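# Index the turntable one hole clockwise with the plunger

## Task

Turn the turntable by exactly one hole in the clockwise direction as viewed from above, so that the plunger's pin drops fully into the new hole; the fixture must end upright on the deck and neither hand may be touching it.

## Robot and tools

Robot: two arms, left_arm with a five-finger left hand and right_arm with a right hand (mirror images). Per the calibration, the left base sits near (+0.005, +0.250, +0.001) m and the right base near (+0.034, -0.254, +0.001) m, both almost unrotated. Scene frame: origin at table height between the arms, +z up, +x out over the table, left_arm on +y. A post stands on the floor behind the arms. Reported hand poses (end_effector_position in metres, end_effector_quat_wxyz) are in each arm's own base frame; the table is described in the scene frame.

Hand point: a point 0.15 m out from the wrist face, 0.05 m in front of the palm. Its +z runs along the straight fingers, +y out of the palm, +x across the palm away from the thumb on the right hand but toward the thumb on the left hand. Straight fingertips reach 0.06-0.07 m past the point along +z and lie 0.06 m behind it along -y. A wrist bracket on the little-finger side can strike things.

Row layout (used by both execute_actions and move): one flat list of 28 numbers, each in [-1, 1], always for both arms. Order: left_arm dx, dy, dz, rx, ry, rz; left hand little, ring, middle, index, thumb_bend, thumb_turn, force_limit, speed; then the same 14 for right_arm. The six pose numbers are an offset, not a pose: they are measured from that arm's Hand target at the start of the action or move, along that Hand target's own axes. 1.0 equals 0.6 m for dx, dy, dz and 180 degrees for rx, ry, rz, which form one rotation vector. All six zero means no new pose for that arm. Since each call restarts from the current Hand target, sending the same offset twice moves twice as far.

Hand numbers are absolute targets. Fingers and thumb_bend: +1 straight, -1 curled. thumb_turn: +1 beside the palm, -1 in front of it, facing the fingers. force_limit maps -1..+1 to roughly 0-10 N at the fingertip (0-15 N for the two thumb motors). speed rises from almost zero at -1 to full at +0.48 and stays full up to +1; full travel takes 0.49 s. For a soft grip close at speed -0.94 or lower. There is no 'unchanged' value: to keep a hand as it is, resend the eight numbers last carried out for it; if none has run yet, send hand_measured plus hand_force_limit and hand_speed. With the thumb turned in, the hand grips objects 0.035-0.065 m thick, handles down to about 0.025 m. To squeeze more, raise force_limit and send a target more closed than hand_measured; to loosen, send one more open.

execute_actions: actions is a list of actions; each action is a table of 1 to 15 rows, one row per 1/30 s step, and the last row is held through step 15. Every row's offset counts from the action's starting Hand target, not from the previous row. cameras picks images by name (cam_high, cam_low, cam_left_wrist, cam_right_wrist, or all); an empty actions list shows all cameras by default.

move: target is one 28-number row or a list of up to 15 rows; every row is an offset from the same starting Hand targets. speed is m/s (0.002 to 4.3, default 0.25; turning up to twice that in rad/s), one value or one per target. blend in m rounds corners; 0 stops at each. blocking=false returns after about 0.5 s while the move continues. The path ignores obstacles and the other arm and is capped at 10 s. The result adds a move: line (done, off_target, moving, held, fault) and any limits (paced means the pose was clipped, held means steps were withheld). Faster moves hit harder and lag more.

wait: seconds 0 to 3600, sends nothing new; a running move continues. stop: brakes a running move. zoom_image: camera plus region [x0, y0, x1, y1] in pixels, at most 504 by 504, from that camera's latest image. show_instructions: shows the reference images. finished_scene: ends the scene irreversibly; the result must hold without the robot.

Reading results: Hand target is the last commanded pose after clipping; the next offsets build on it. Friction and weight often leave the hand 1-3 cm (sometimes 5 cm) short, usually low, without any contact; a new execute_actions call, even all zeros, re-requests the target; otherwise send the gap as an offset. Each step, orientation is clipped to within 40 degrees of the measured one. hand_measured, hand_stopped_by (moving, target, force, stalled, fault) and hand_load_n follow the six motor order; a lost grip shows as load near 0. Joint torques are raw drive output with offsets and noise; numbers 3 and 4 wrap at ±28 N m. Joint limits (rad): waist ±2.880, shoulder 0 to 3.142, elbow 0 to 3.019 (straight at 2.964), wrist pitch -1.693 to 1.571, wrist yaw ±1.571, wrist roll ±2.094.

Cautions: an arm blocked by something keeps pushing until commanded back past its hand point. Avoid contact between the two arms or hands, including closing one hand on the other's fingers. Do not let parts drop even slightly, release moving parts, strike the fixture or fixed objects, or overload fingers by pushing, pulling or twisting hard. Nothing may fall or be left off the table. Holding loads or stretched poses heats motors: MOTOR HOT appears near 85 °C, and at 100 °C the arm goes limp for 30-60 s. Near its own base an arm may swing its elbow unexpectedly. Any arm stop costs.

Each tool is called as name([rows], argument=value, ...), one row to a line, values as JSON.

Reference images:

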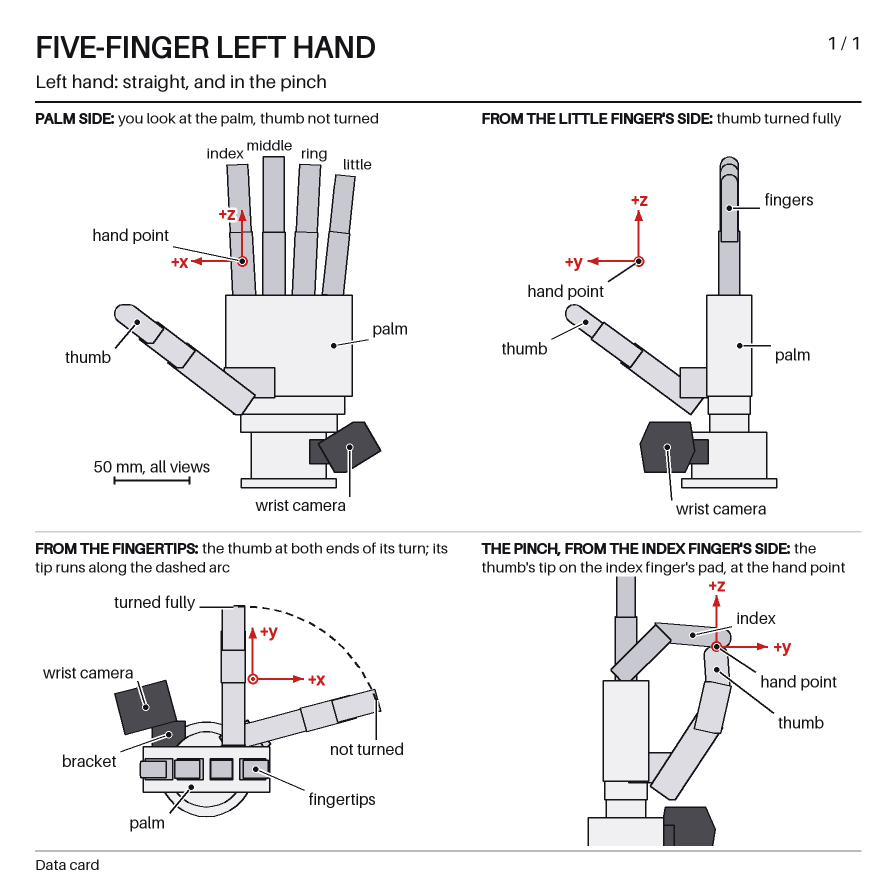

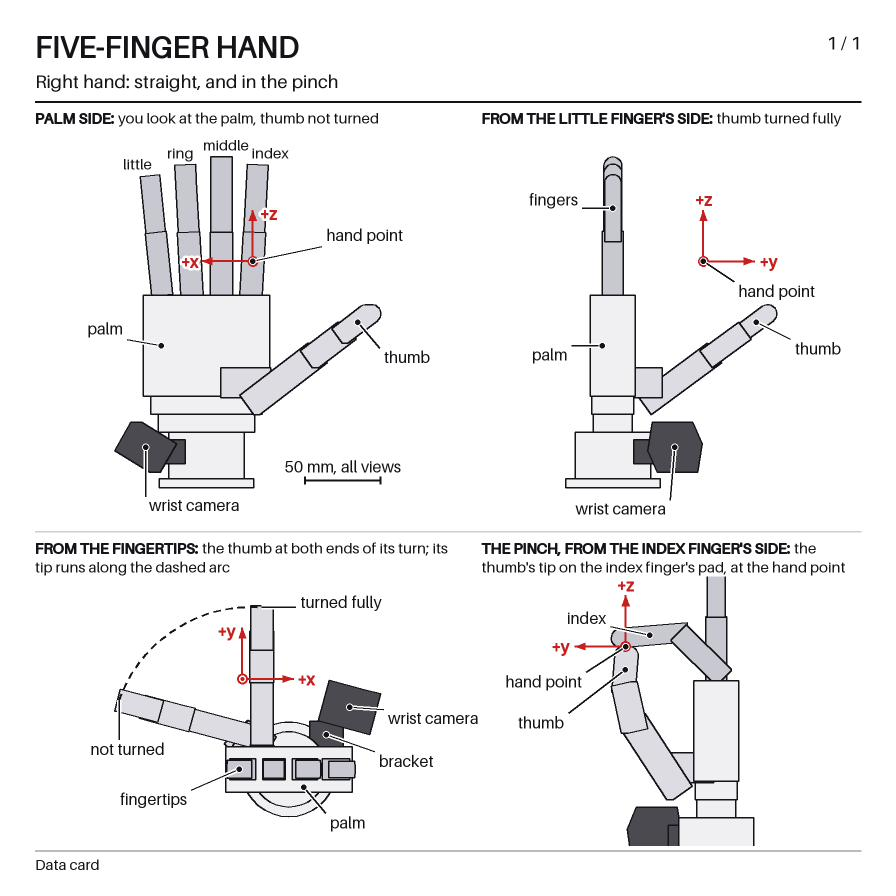

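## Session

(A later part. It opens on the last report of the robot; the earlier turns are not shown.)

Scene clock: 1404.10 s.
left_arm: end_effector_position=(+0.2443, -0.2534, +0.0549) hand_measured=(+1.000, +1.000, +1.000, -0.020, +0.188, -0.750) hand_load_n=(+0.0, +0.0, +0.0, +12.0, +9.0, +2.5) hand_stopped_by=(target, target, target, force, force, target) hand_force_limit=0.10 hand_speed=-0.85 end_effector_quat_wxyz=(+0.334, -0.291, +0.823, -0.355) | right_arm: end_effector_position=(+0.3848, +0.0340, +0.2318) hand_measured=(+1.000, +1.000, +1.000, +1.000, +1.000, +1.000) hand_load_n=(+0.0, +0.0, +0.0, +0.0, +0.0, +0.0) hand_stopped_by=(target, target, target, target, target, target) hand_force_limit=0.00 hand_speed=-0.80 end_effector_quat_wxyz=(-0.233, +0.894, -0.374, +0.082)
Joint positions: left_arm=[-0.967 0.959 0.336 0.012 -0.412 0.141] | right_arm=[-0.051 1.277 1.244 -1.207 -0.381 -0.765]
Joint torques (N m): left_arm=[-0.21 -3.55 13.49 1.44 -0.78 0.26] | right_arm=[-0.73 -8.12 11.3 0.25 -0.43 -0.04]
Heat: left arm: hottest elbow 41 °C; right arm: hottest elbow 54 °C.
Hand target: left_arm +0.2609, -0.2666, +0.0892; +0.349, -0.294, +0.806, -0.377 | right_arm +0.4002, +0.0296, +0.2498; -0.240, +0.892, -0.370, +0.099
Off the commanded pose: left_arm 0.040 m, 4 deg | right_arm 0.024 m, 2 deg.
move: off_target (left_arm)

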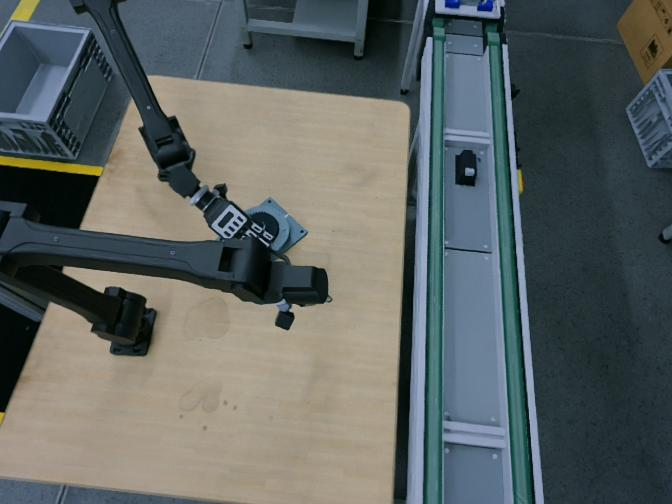

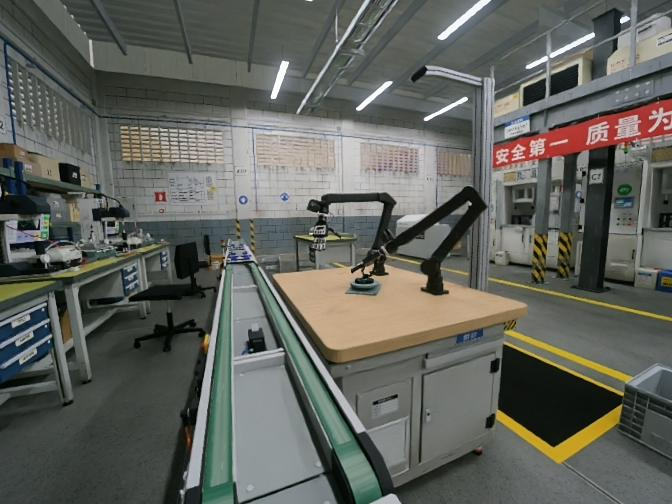

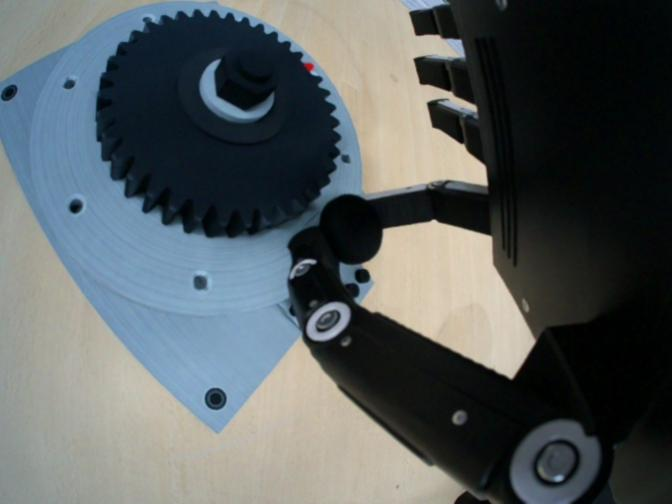

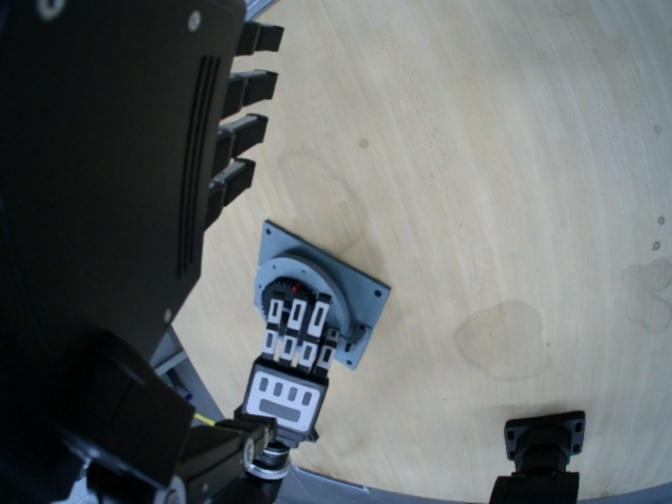

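move(target=[-0.0007,-0.0325,0.018,0,0,0,1,1,1,-0.45,-0.25,-0.75,0.1,-0.85,0,0,0,0,0,0,1,1,1,1,1,1,0,-0.8], speed=0.03, cameras=["cam_left_wrist","cam_right_wrist"])

zoom_image(camera="cam_left_wrist", region=[230, 150, 430, 320])

Scene clock: 1427.00 s.
left_arm: end_effector_position=(+0.2449, -0.2543, +0.0560) hand_measured=(+1.000, +1.000, +1.000, -0.020, +0.188, -0.750) hand_load_n=(+0.0, +0.0, +0.0, +10.0, +11.0, +1.0) hand_stopped_by=(target, target, target, force, force, target) hand_force_limit=0.10 hand_speed=-0.85 end_effector_quat_wxyz=(+0.331, -0.290, +0.830, -0.344) | right_arm: end_effector_position=(+0.3848, +0.0340, +0.2318) hand_measured=(+1.000, +1.000, +1.000, +1.000, +1.000, +1.000) hand_load_n=(+0.0, +0.0, +0.0, +0.0, +0.0, +0.0) hand_stopped_by=(target, target, target, target, target, target) hand_force_limit=0.00 hand_speed=-0.80 end_effector_quat_wxyz=(-0.233, +0.894, -0.374, +0.082)
Joint positions: left_arm=[-0.967 0.969 0.36 -0.027 -0.412 0.141] | right_arm=[-0.051 1.277 1.244 -1.207 -0.381 -0.765]
Joint torques (N m): left_arm=[0.21 -2.2 15.87 2.26 -0.68 0.21] | right_arm=[-0.73 -8 11.29 0.24 -0.43 -0.04]
Heat: left arm: hottest elbow 45 °C; right arm: hottest elbow 54 °C.
Hand target: left_arm +0.2736, -0.2814, +0.1001; +0.349, -0.294, +0.806, -0.377 | right_arm +0.4002, +0.0296, +0.2498; -0.240, +0.892, -0.370, +0.099
Off the commanded pose: left_arm 0.059 m, 5 deg | right_arm 0.024 m, 2 deg.
move: off_target (left_arm)

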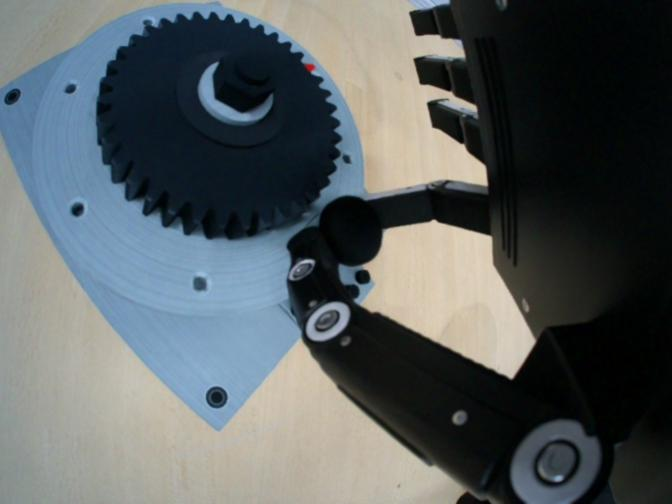

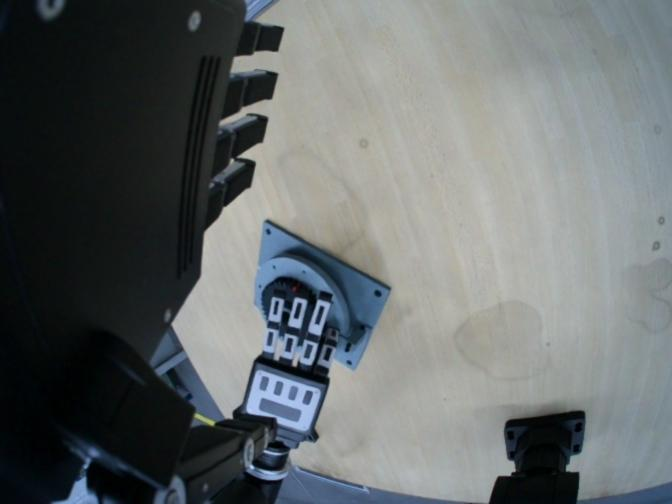

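Scaled by 2.520 from the camera's image (finer frame: 960x720).

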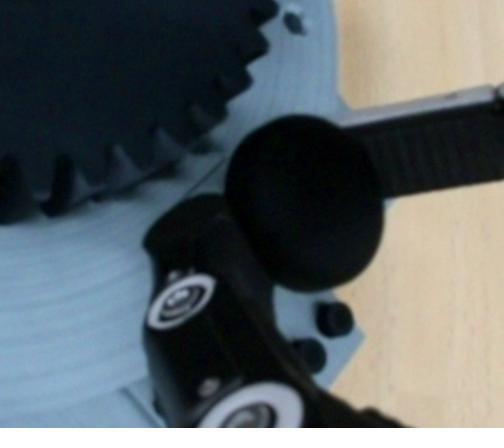

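move(target=[-0.0085,-0.0203,-0.0118,0,0,0,1,1,1,-0.45,-0.25,-0.75,0.1,-0.85,0,0,0,0,0,0,1,1,1,1,1,1,0,-0.8], speed=0.03, cameras=["cam_left_wrist","cam_right_wrist"])

zoom_image(camera="cam_left_wrist", region=[230, 150, 430, 320])

Scene clock: 1434.50 s.
left_arm: end_effector_position=(+0.2447, -0.2534, +0.0583) hand_measured=(+1.000, +1.000, +1.000, -0.020, +0.188, -0.750) hand_load_n=(+0.0, +0.0, +0.0, +13.0, +11.0, +3.0) hand_stopped_by=(target, target, target, force, force, target) hand_force_limit=0.10 hand_speed=-0.85 end_effector_quat_wxyz=(+0.327, -0.290, +0.836, -0.333) | right_arm: end_effector_position=(+0.3848, +0.0340, +0.2318) hand_measured=(+1.000, +1.000, +1.000, +1.000, +1.000, +1.000) hand_load_n=(+0.0, +0.0, +0.0, +0.0, +0.0, +0.0) hand_stopped_by=(target, target, target, target, target, target) hand_force_limit=0.00 hand_speed=-0.80 end_effector_quat_wxyz=(-0.233, +0.894, -0.374, +0.082)
Joint positions: left_arm=[-0.964 0.969 0.381 -0.075 -0.41 0.141] | right_arm=[-0.051 1.277 1.244 -1.207 -0.381 -0.765]
Joint torques (N m): left_arm=[-0.85 -4.78 16.53 1.76 -0.71 0.28] | right_arm=[-0.73 -8.18 11.32 0.24 -0.43 -0.04]
Heat: left arm: hottest elbow 46 °C; right arm: hottest elbow 54 °C.
Hand target: left_arm +0.2736, -0.2813, +0.1151; +0.349, -0.294, +0.806, -0.377 | right_arm +0.4002, +0.0296, +0.2498; -0.240, +0.892, -0.370, +0.099
Off the commanded pose: left_arm 0.070 m, 7 deg | right_arm 0.024 m, 2 deg.
move: off_target (left_arm)

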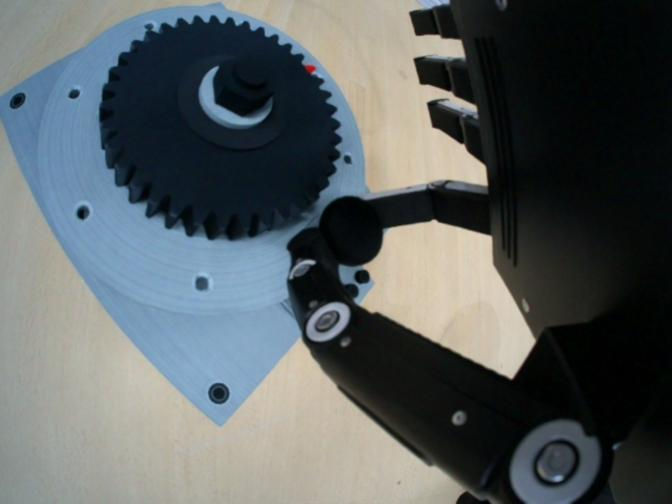

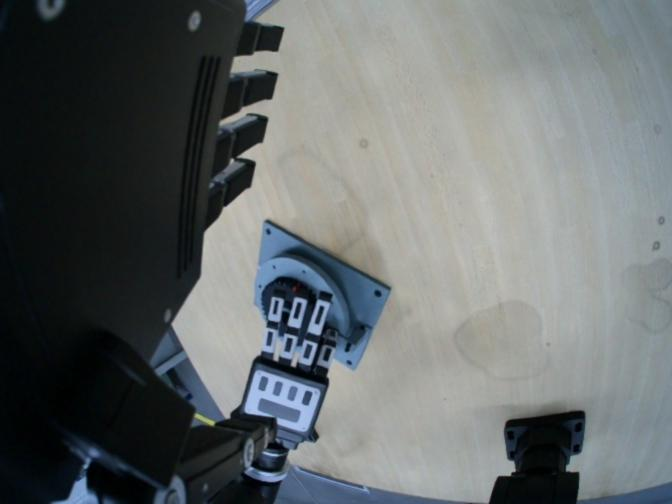

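Scaled by 2.520 from the camera's image (finer frame: 960x720).

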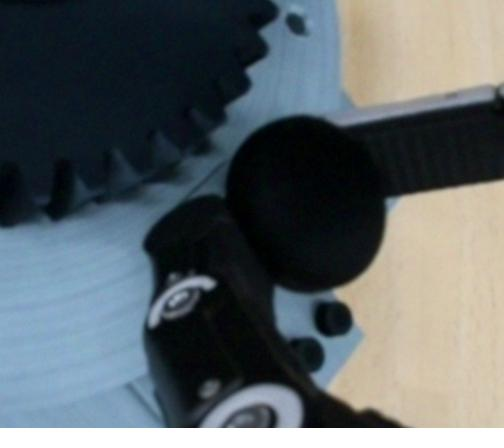

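move(target=[-0.0085,-0.0203,-0.0118,0,0,0,1,1,1,-0.45,-0.25,-0.75,0.1,-0.85,0,0,0,0,0,0,1,1,1,1,1,1,0,-0.8], speed=0.03, cameras=["all"])

zoom_image(camera="cam_left_wrist", region=[230, 150, 430, 320])

zoom_image(camera="cam_low", region=[320, 240, 410, 310])

Scene clock: 1527.07 s.
left_arm: end_effector_position=(+0.2410, -0.2487, +0.0599) hand_measured=(+1.000, +1.000, +1.000, -0.020, +0.188, -0.750) hand_load_n=(+0.0, -0.5, +0.0, +14.0, +12.5, +3.0) hand_stopped_by=(target, target, target, force, force, target) hand_force_limit=0.10 hand_speed=-0.85 end_effector_quat_wxyz=(+0.322, -0.288, +0.843, -0.320) | right_arm: end_effector_position=(+0.3848, +0.0340, +0.2318) hand_measured=(+1.000, +1.000, +1.000, +1.000, +1.000, +1.000) hand_load_n=(+0.0, +0.0, +0.0, +0.0, +0.0, +0.0) hand_stopped_by=(target, target, target, target, target, target) hand_force_limit=0.00 hand_speed=-0.80 end_effector_quat_wxyz=(-0.233, +0.894, -0.374, +0.082)
Joint positions: left_arm=[-0.964 0.954 0.396 -0.137 -0.406 0.141] | right_arm=[-0.051 1.277 1.244 -1.207 -0.381 -0.765]
Joint torques (N m): left_arm=[-0.44 -5.25 17.44 2.26 -0.9 0.28] | right_arm=[-0.62 -8.18 11.32 0.25 -0.43 -0.04]
Heat: left arm: hottest elbow 59 °C; right arm: hottest elbow 55 °C.
Hand target: left_arm +0.2738, -0.2814, +0.1302; +0.350, -0.294, +0.806, -0.377 | right_arm +0.4002, +0.0296, +0.2498; -0.240, +0.892, -0.370, +0.099
Off the commanded pose: left_arm 0.084 m, 8 deg | right_arm 0.024 m, 2 deg.
move: off_target (left_arm)

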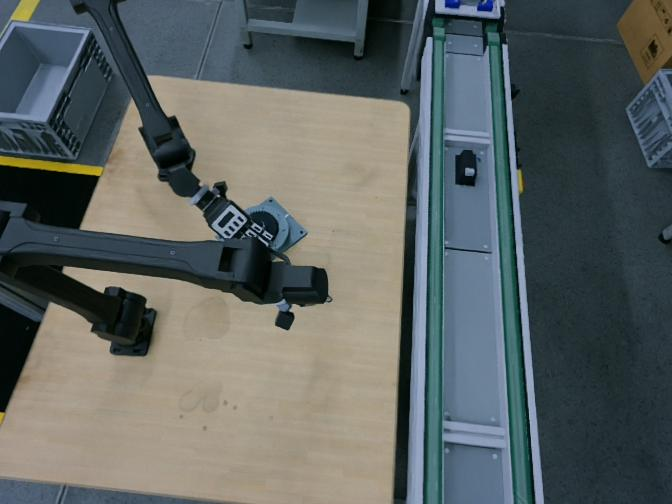

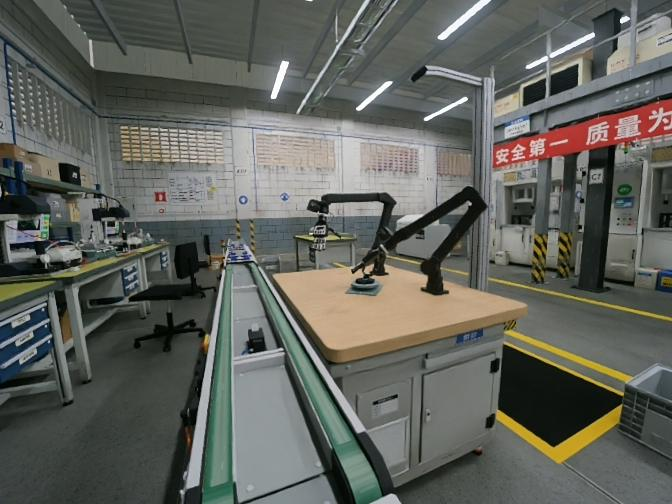

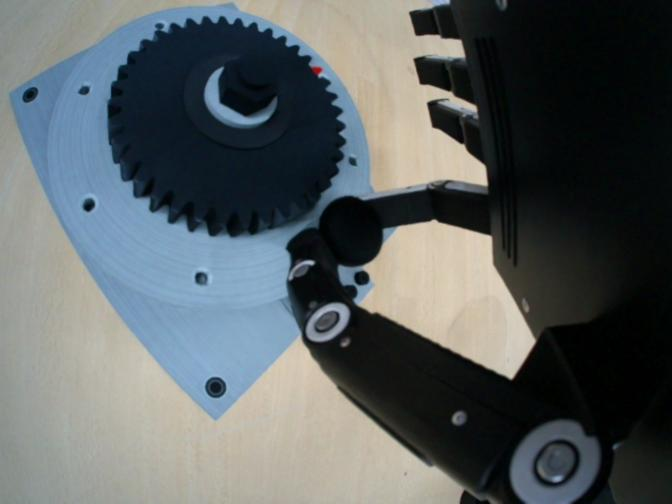

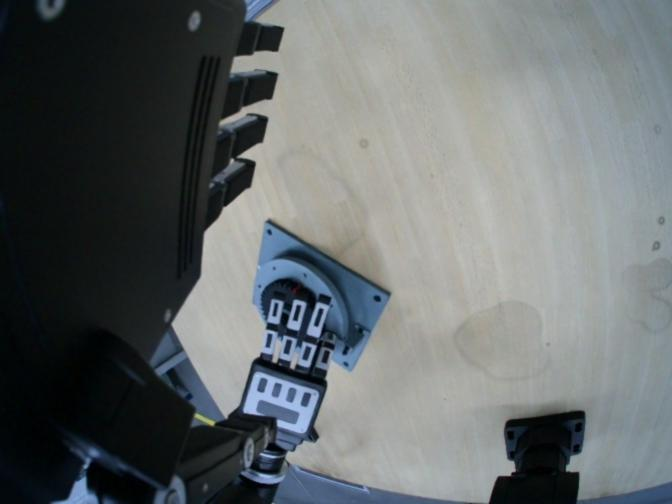

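Scaled by 2.520 from the camera's image (finer frame: 960x720).

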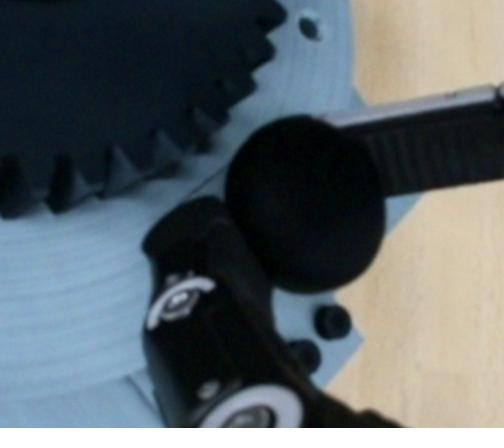

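Scaled by 5.600 from the camera's image (finer frame: 960x720).

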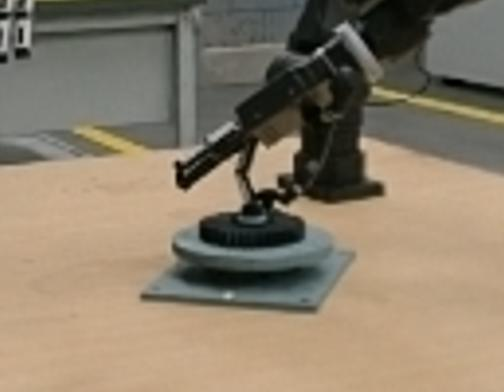

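move(target=[0.0052,-0.025,0.0395,0,0,0,1,1,1,-0.45,-0.25,-0.75,0.1,-0.85,0,0,0,0,0,0,1,1,1,1,1,1,0,-0.8], speed=0.03, cameras=["cam_left_wrist","cam_low"])

zoom_image(camera="cam_left_wrist", region=[230, 150, 430, 320])

zoom_image(camera="cam_low", region=[320, 240, 410, 310])

Scene clock: 1559.07 s.
left_arm: end_effector_position=(+0.2455, -0.2520, +0.0597) hand_measured=(+1.000, +1.000, +1.000, -0.020, +0.190, -0.750) hand_load_n=(+0.0, +0.0, +0.0, +6.5, +14.5, +3.0) hand_stopped_by=(target, target, target, force, force, target) hand_force_limit=0.10 hand_speed=-0.85 end_effector_quat_wxyz=(+0.321, -0.284, +0.849, -0.310) | right_arm: end_effector_position=(+0.3848, +0.0340, +0.2318) hand_measured=(+1.000, +1.000, +1.000, +1.000, +1.000, +1.000) hand_load_n=(+0.0, +0.0, +0.0, +0.0, +0.0, +0.0) hand_stopped_by=(target, target, target, target, target, target) hand_force_limit=0.00 hand_speed=-0.80 end_effector_quat_wxyz=(-0.233, +0.894, -0.374, +0.082)
Joint positions: left_arm=[-0.959 0.986 0.421 -0.149 -0.403 0.152] | right_arm=[-0.051 1.277 1.244 -1.207 -0.381 -0.765]
Joint torques (N m): left_arm=[0.32 -3.37 19.59 3.7 -0.69 0.2] | right_arm=[-0.67 -8.12 11.33 0.25 -0.42 -0.03]
Heat: left arm: hottest elbow 56 °C; right arm: hottest elbow 56 °C.
Hand target: left_arm +0.2936, -0.3014, +0.1302; +0.349, -0.294, +0.806, -0.377 | right_arm +0.4002, +0.0296, +0.2498; -0.240, +0.892, -0.370, +0.099
Off the commanded pose: left_arm 0.099 m, 10 deg | right_arm 0.024 m, 2 deg.
move: off_target (left_arm)
Images, in order (width x height): cam_low 672x504, cam_left_wrist 672x504.

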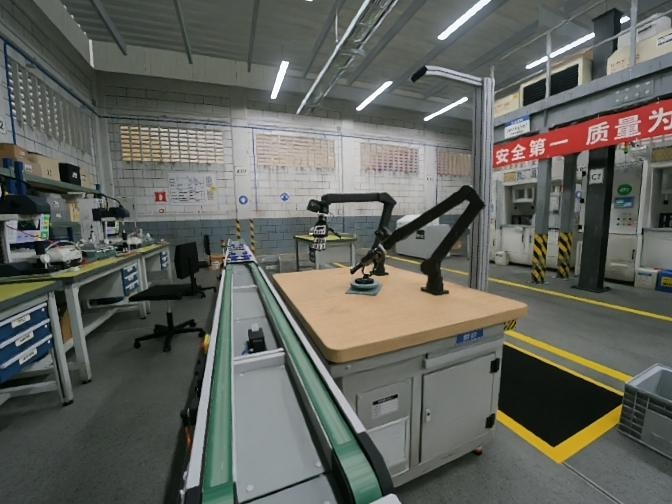

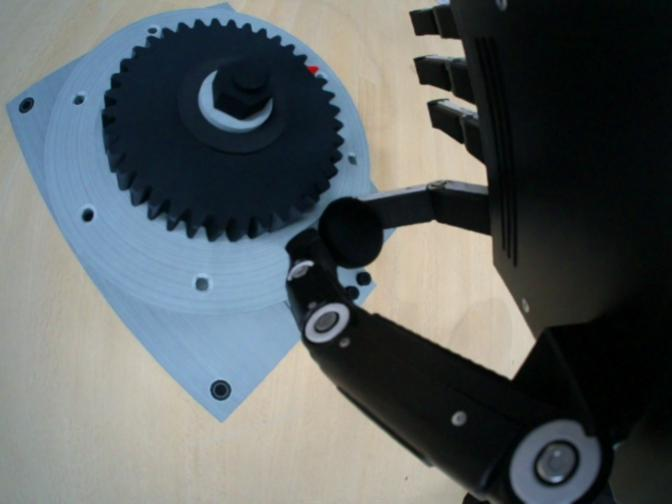

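Scaled by 2.520 from the camera's image (finer frame: 960x720).

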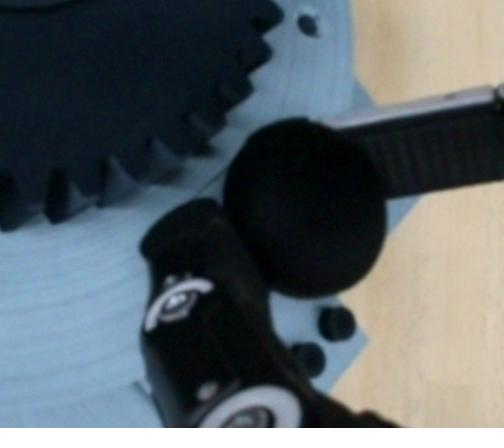

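Scaled by 5.600 from the camera's image (finer frame: 960x720).

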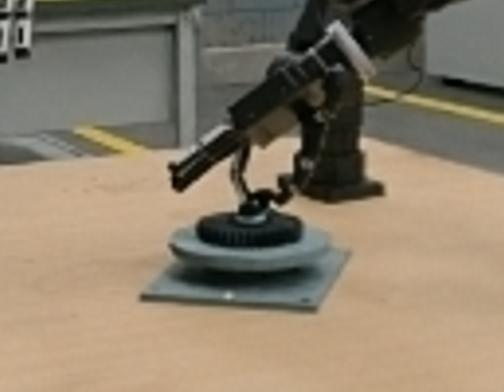

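move(target=[-0.0175,-0.0355,-0.03,0,0,0,1,1,1,-0.45,-0.25,-0.75,0.1,-0.85,0,0,0,0,0,0,1,1,1,1,1,1,0,-0.8], speed=0.03, cameras=["cam_left_wrist","cam_low"])

zoom_image(camera="cam_left_wrist", region=[230, 150, 430, 320])

zoom_image(camera="cam_low", region=[320, 240, 410, 310])

Scene clock: 1583.67 s.
left_arm: end_effector_position=(+0.2443, -0.2504, +0.0643) hand_measured=(+1.000, +1.000, +1.000, -0.020, +0.190, -0.750) hand_load_n=(+0.0, +0.0, +0.0, +18.0, +13.0, +2.0) hand_stopped_by=(target, target, target, force, force, target) hand_force_limit=0.10 hand_speed=-0.85 end_effector_quat_wxyz=(+0.312, -0.283, +0.858, -0.294) | right_arm: end_effector_position=(+0.3848, +0.0340, +0.2318) hand_measured=(+1.000, +1.000, +1.000, +1.000, +1.000, +1.000) hand_load_n=(+0.0, +0.0, +0.0, -0.5, +0.0, +0.0) hand_stopped_by=(target, target, target, target, target, target) hand_force_limit=0.00 hand_speed=-0.80 end_effector_quat_wxyz=(-0.233, +0.894, -0.374, +0.082)
Joint positions: left_arm=[-0.953 0.986 0.455 -0.222 -0.393 0.152] | right_arm=[-0.051 1.277 1.244 -1.207 -0.381 -0.765]
Joint velocities: left_arm=[-0.005 -0.005 0.007 -0.017 0.007 0.154] | right_arm=[within noise]
Joint torques (N m): left_arm=[-0.03 -7.24 20.42 2.58 -1.03 0.22] | right_arm=[-0.62 -8.06 11.3 0.27 -0.43 -0.04]
Heat: left arm: hottest elbow 65 °C; right arm: hottest elbow 56 °C.
Hand target: left_arm +0.2901, -0.2979, +0.1594; +0.349, -0.294, +0.806, -0.377 | right_arm +0.4002, +0.0296, +0.2498; -0.240, +0.892, -0.370, +0.099
Off the commanded pose: left_arm 0.116 m, 12 deg | right_arm 0.024 m, 2 deg.
move: off_target (left_arm)
Images, in order (width x height): cam_low 672x504, cam_left_wrist 672x504.

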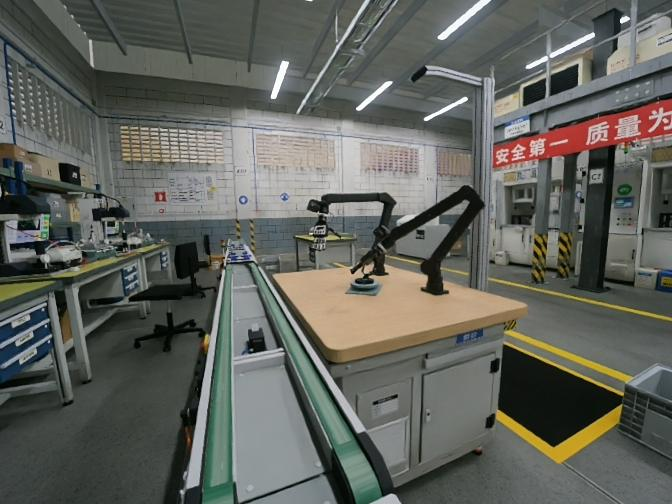

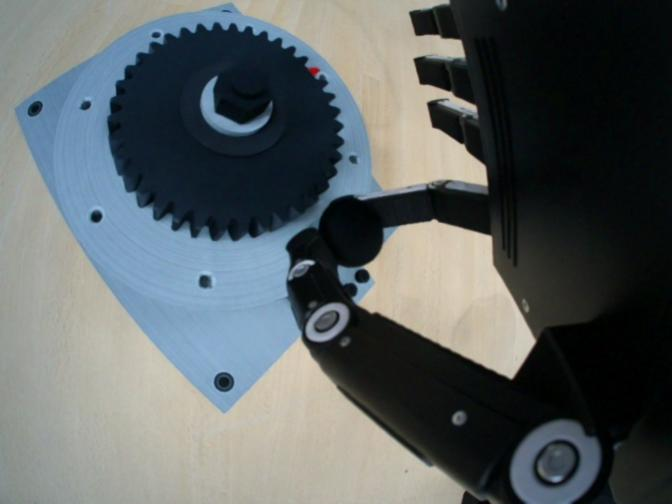

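Scaled by 2.520 from the camera's image (finer frame: 960x720).

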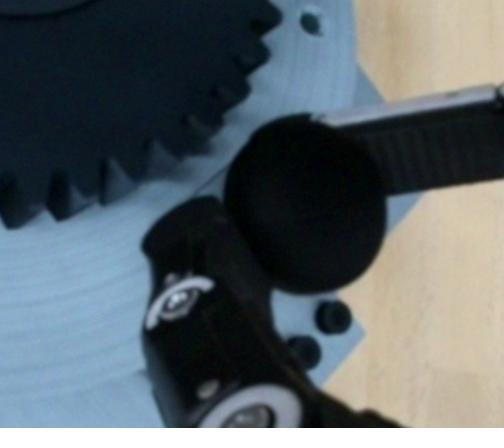

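Scaled by 5.600 from the camera's image (finer frame: 960x720).

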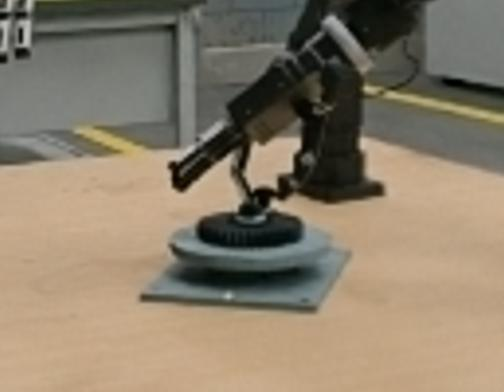

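move(target=[0.0412,0.197,-0.0042,0,0,0,1,1,1,-0.45,-0.25,-0.75,0.1,-0.85,0,0,0,0,0,0,1,1,1,1,1,1,0,-0.8], speed=0.06, cameras=["cam_left_wrist","cam_low"])

zoom_image(camera="cam_left_wrist", region=[230, 150, 430, 320])

zoom_image(camera="cam_low", region=[320, 240, 410, 310])

Scene clock: 1634.47 s.
left_arm: end_effector_position=(+0.2468, -0.2486, +0.0527) hand_measured=(+1.000, +1.000, +1.000, -0.022, +0.188, -0.750) hand_load_n=(+0.0, +0.0, -0.5, +3.0, +5.0, +0.0) hand_stopped_by=(target, target, target, force, force, target) hand_force_limit=0.10 hand_speed=-0.85 end_effector_quat_wxyz=(+0.345, -0.293, +0.812, -0.369) | right_arm: end_effector_position=(+0.3848, +0.0340, +0.2318) hand_measured=(+1.000, +1.000, +1.000, +1.000, +1.000, +1.000) hand_load_n=(+0.0, +0.0, +0.0, +0.0, +0.0, +0.0) hand_stopped_by=(target, target, target, target, target, target) hand_force_limit=0.00 hand_speed=-0.80 end_effector_quat_wxyz=(-0.233, +0.894, -0.374, +0.082)
Joint positions: left_arm=[-0.958 0.948 0.298 0.084 -0.419 0.151] | right_arm=[-0.051 1.277 1.244 -1.207 -0.381 -0.765]
Joint torques (N m): left_arm=[-2.2 -1.44 8.43 3.21 -0.62 0.07] | right_arm=[-0.62 -8.18 11.29 0.25 -0.43 -0.04]
Heat: left arm: hottest elbow 75 °C; right arm: hottest elbow 56 °C.
Hand target: left_arm +0.2488, -0.2510, +0.0562; +0.349, -0.294, +0.806, -0.377 | right_arm +0.4002, +0.0296, +0.2498; -0.240, +0.892, -0.370, +0.099
Off the commanded pose: left_arm 0.005 m, 1 deg | right_arm 0.024 m, 2 deg.
move: done
Images, in order (width x height): cam_low 672x504, cam_left_wrist 672x504.

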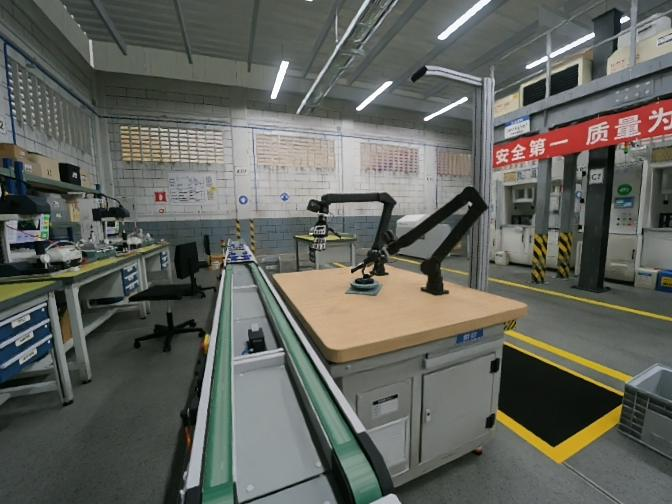

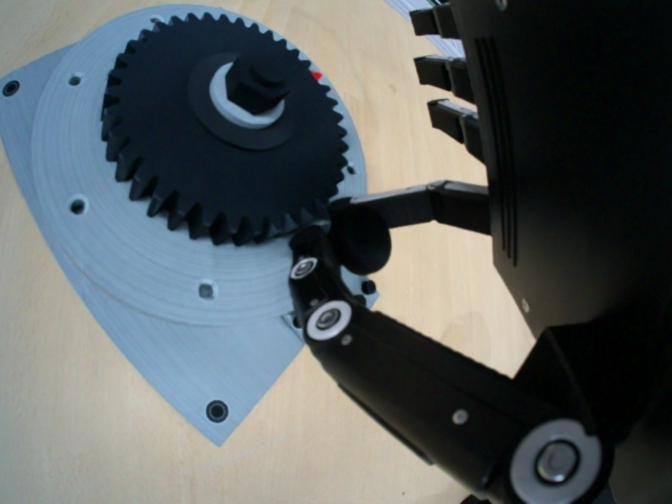

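Scaled by 2.520 from the camera's image (finer frame: 960x720).

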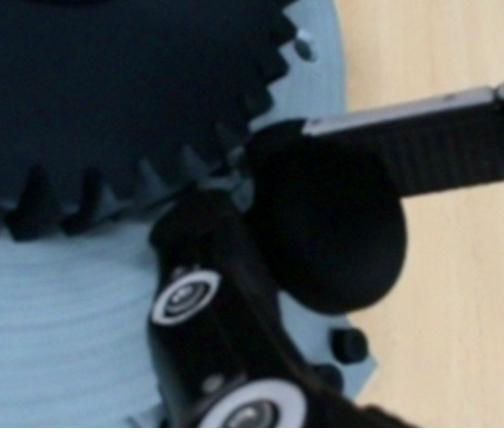

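Scaled by 5.600 from the camera's image (finer frame: 960x720).

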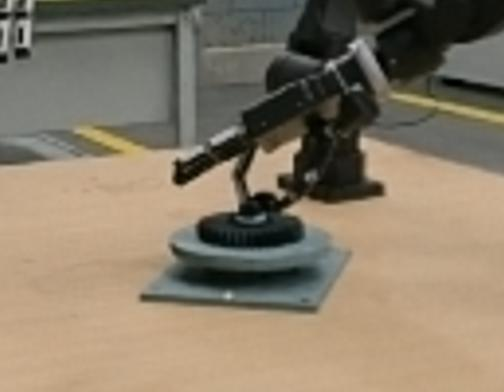

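move(target=[0,0,0,0,0,0,1,1,1,-0.45,-0.25,-0.75,0.1,-0.85,-0.4732,-0.1168,0.1635,-0.1115,0.0136,0.0363,1,1,1,1,1,1,0,-0.8], speed=0.15, cameras=["all"])

zoom_image(camera="cam_right_wrist", region=[240, 60, 600, 360])

Scene clock: 1747.50 s.
left_arm: end_effector_position=(+0.2468, -0.2486, +0.0527) hand_measured=(+1.000, +1.000, +1.000, -0.022, +0.188, -0.750) hand_load_n=(+0.0, +0.0, +0.0, +3.0, +5.0, +0.0) hand_stopped_by=(target, target, target, force, force, target) hand_force_limit=0.10 hand_speed=-0.85 end_effector_quat_wxyz=(+0.345, -0.293, +0.812, -0.369) | right_arm: end_effector_position=(+0.2678, +0.2948, +0.1850) hand_measured=(+1.000, +1.000, +1.000, +1.000, +1.000, +1.000) hand_load_n=(+0.0, +0.0, +0.0, +0.0, +0.0, +0.0) hand_stopped_by=(target, target, target, target, target, target) hand_force_limit=0.00 hand_speed=-0.80 end_effector_quat_wxyz=(-0.062, +0.897, -0.437, +0.032)
Joint positions: left_arm=[-0.958 0.948 0.298 0.084 -0.419 0.151] | right_arm=[0.752 1.437 1.29 -1.285 0.015 0.086]
Joint torques (N m): left_arm=[-0.85 -1.08 8.38 3 -0.67 0.07] | right_arm=[0.62 -10.52 10.76 -0.13 0 0.14]
Heat: left arm: hottest elbow 47 °C; right arm: hottest elbow 57 °C.
Hand target: left_arm +0.2488, -0.2510, +0.0562; +0.349, -0.294, +0.806, -0.377 | right_arm +0.2773, +0.3082, +0.2001; -0.078, +0.895, -0.437, +0.039
Off the commanded pose: left_arm 0.005 m, 1 deg | right_arm 0.022 m, 2 deg.
move: off_target (right_arm)

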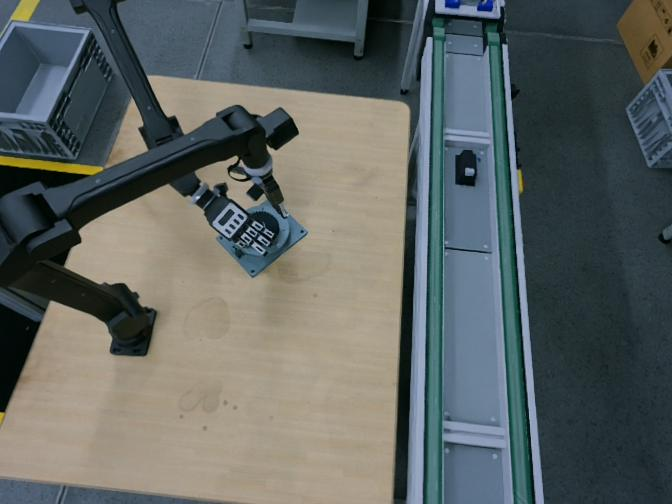

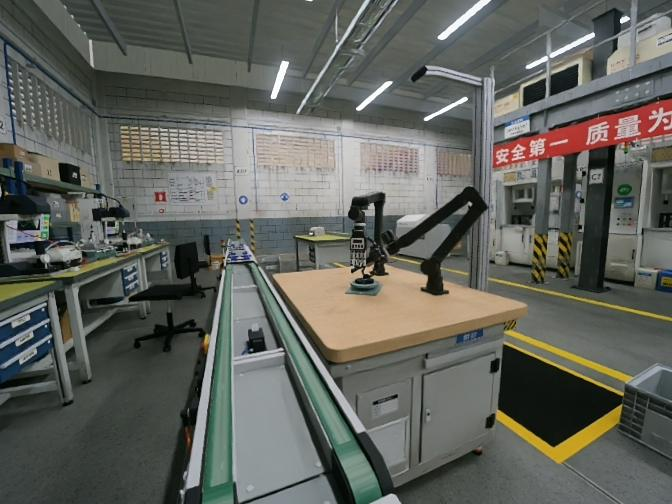

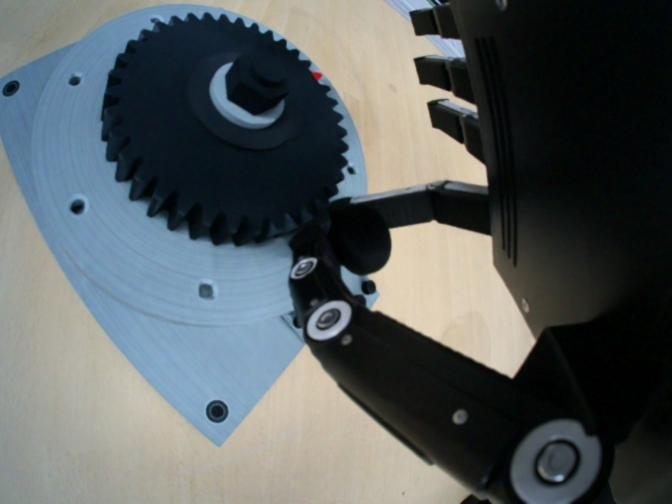

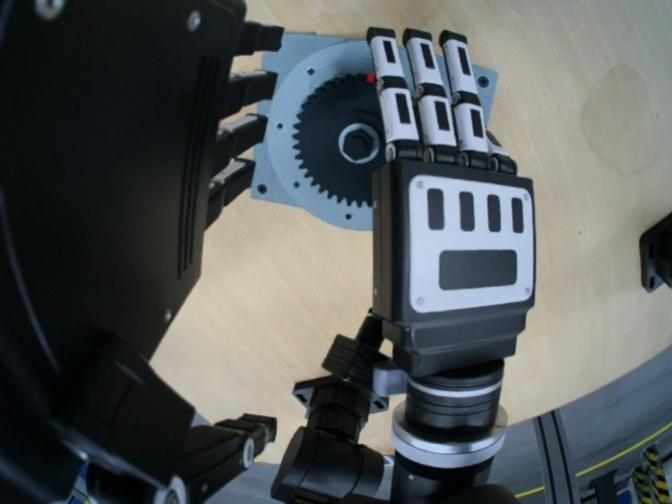

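Scaled by 1.400 from the camera's image (finer frame: 960x720).

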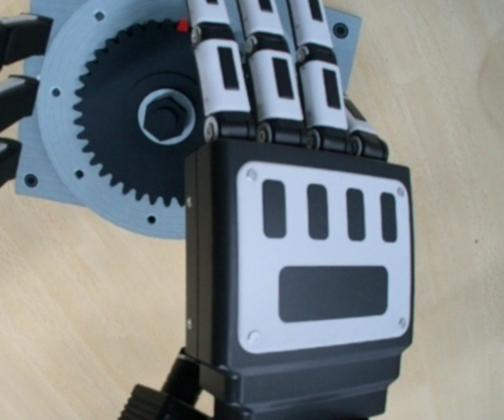

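move(target=[0,0,0,0,0,0,1,1,1,-0.45,-0.25,-0.75,0.1,-0.85,-0.0218,0.0257,0.1362,0,0,0,1,1,1,1,1,1,0,-0.8], speed=0.1, cameras=["all"])

zoom_image(camera="cam_low", region=[320, 230, 410, 310])

Scene clock: 1793.07 s.
left_arm: end_effector_position=(+0.2468, -0.2486, +0.0527) hand_measured=(+1.000, +1.000, +1.000, -0.022, +0.188, -0.750) hand_load_n=(+0.0, +0.0, -0.5, +3.0, +5.0, +0.5) hand_stopped_by=(target, target, target, force, force, target) hand_force_limit=0.10 hand_speed=-0.85 end_effector_quat_wxyz=(+0.345, -0.293, +0.812, -0.369) | right_arm: end_effector_position=(+0.2685, +0.3103, +0.1181) hand_measured=(+1.000, +1.000, +1.000, +1.000, +1.000, +1.000) hand_load_n=(+0.0, +0.0, +0.0, +0.0, +0.0, +0.0) hand_stopped_by=(target, target, target, target, target, target) hand_force_limit=0.00 hand_speed=-0.80 end_effector_quat_wxyz=(-0.074, +0.895, -0.439, +0.037)
Joint positions: left_arm=[-0.958 0.948 0.298 0.084 -0.419 0.151] | right_arm=[0.777 1.489 1.166 -1.085 0.02 0.116]
Joint torques (N m): left_arm=[-0.5 -1.79 8.55 2.84 -0.62 0.1] | right_arm=[0.91 -11.34 7.61 0.54 0 0.15]
Heat: left arm: hottest elbow 45 °C; right arm: hottest elbow 59 °C.
Hand target: left_arm +0.2488, -0.2510, +0.0562; +0.349, -0.294, +0.806, -0.377 | right_arm +0.2684, +0.3178, +0.1170; -0.078, +0.896, -0.436, +0.039
Off the commanded pose: left_arm 0.005 m, 1 deg | right_arm 0.008 m, 1 deg.
move: done

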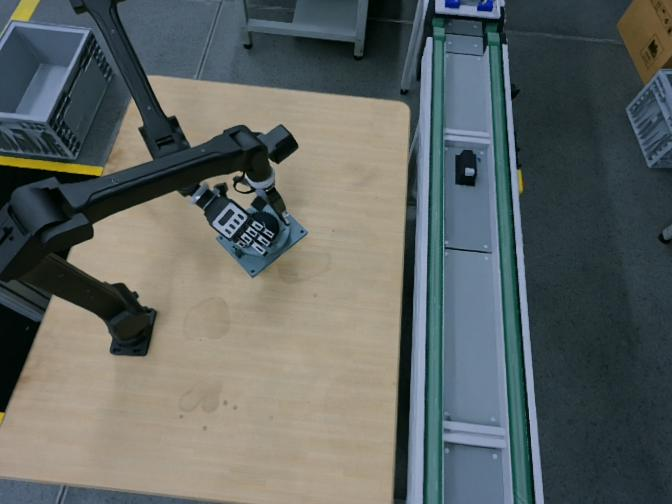

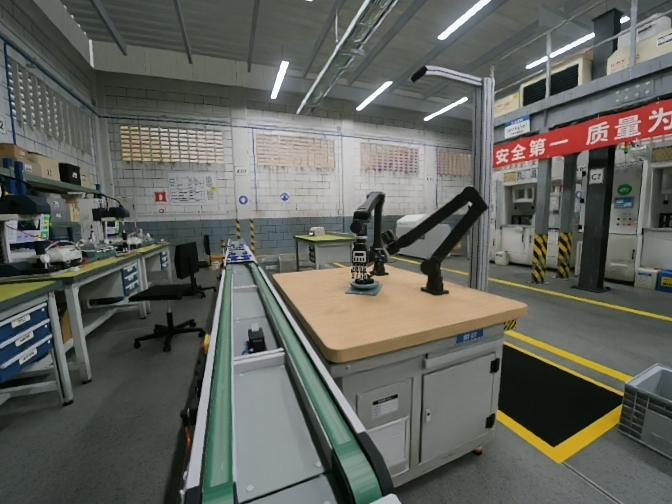

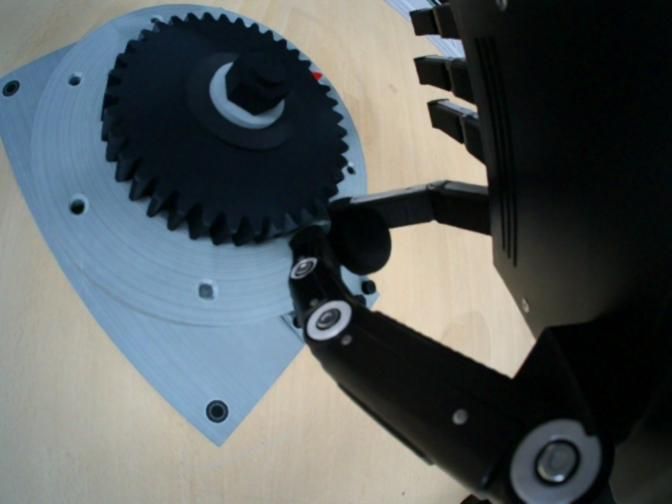

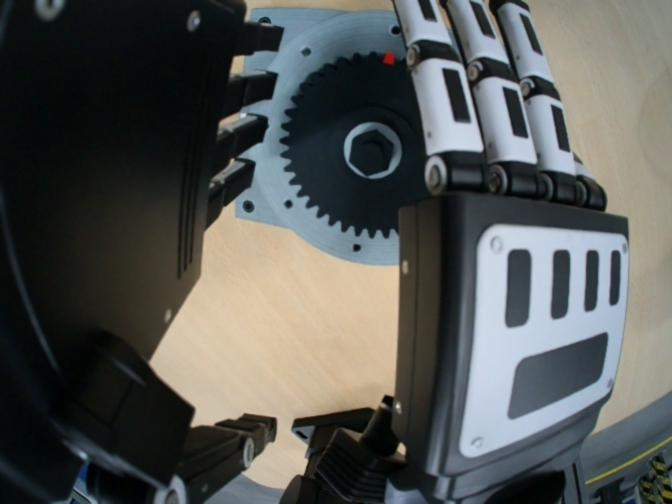

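Scaled by 5.600 from the camera's image (finer frame: 960x720).

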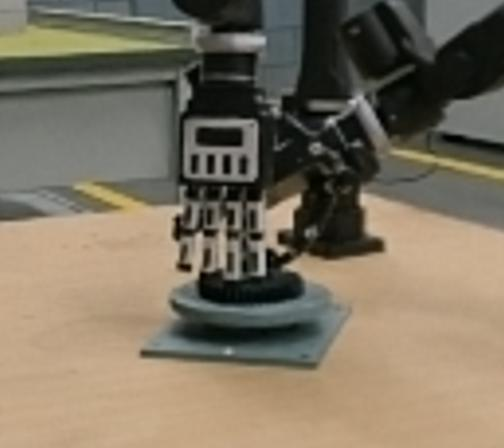

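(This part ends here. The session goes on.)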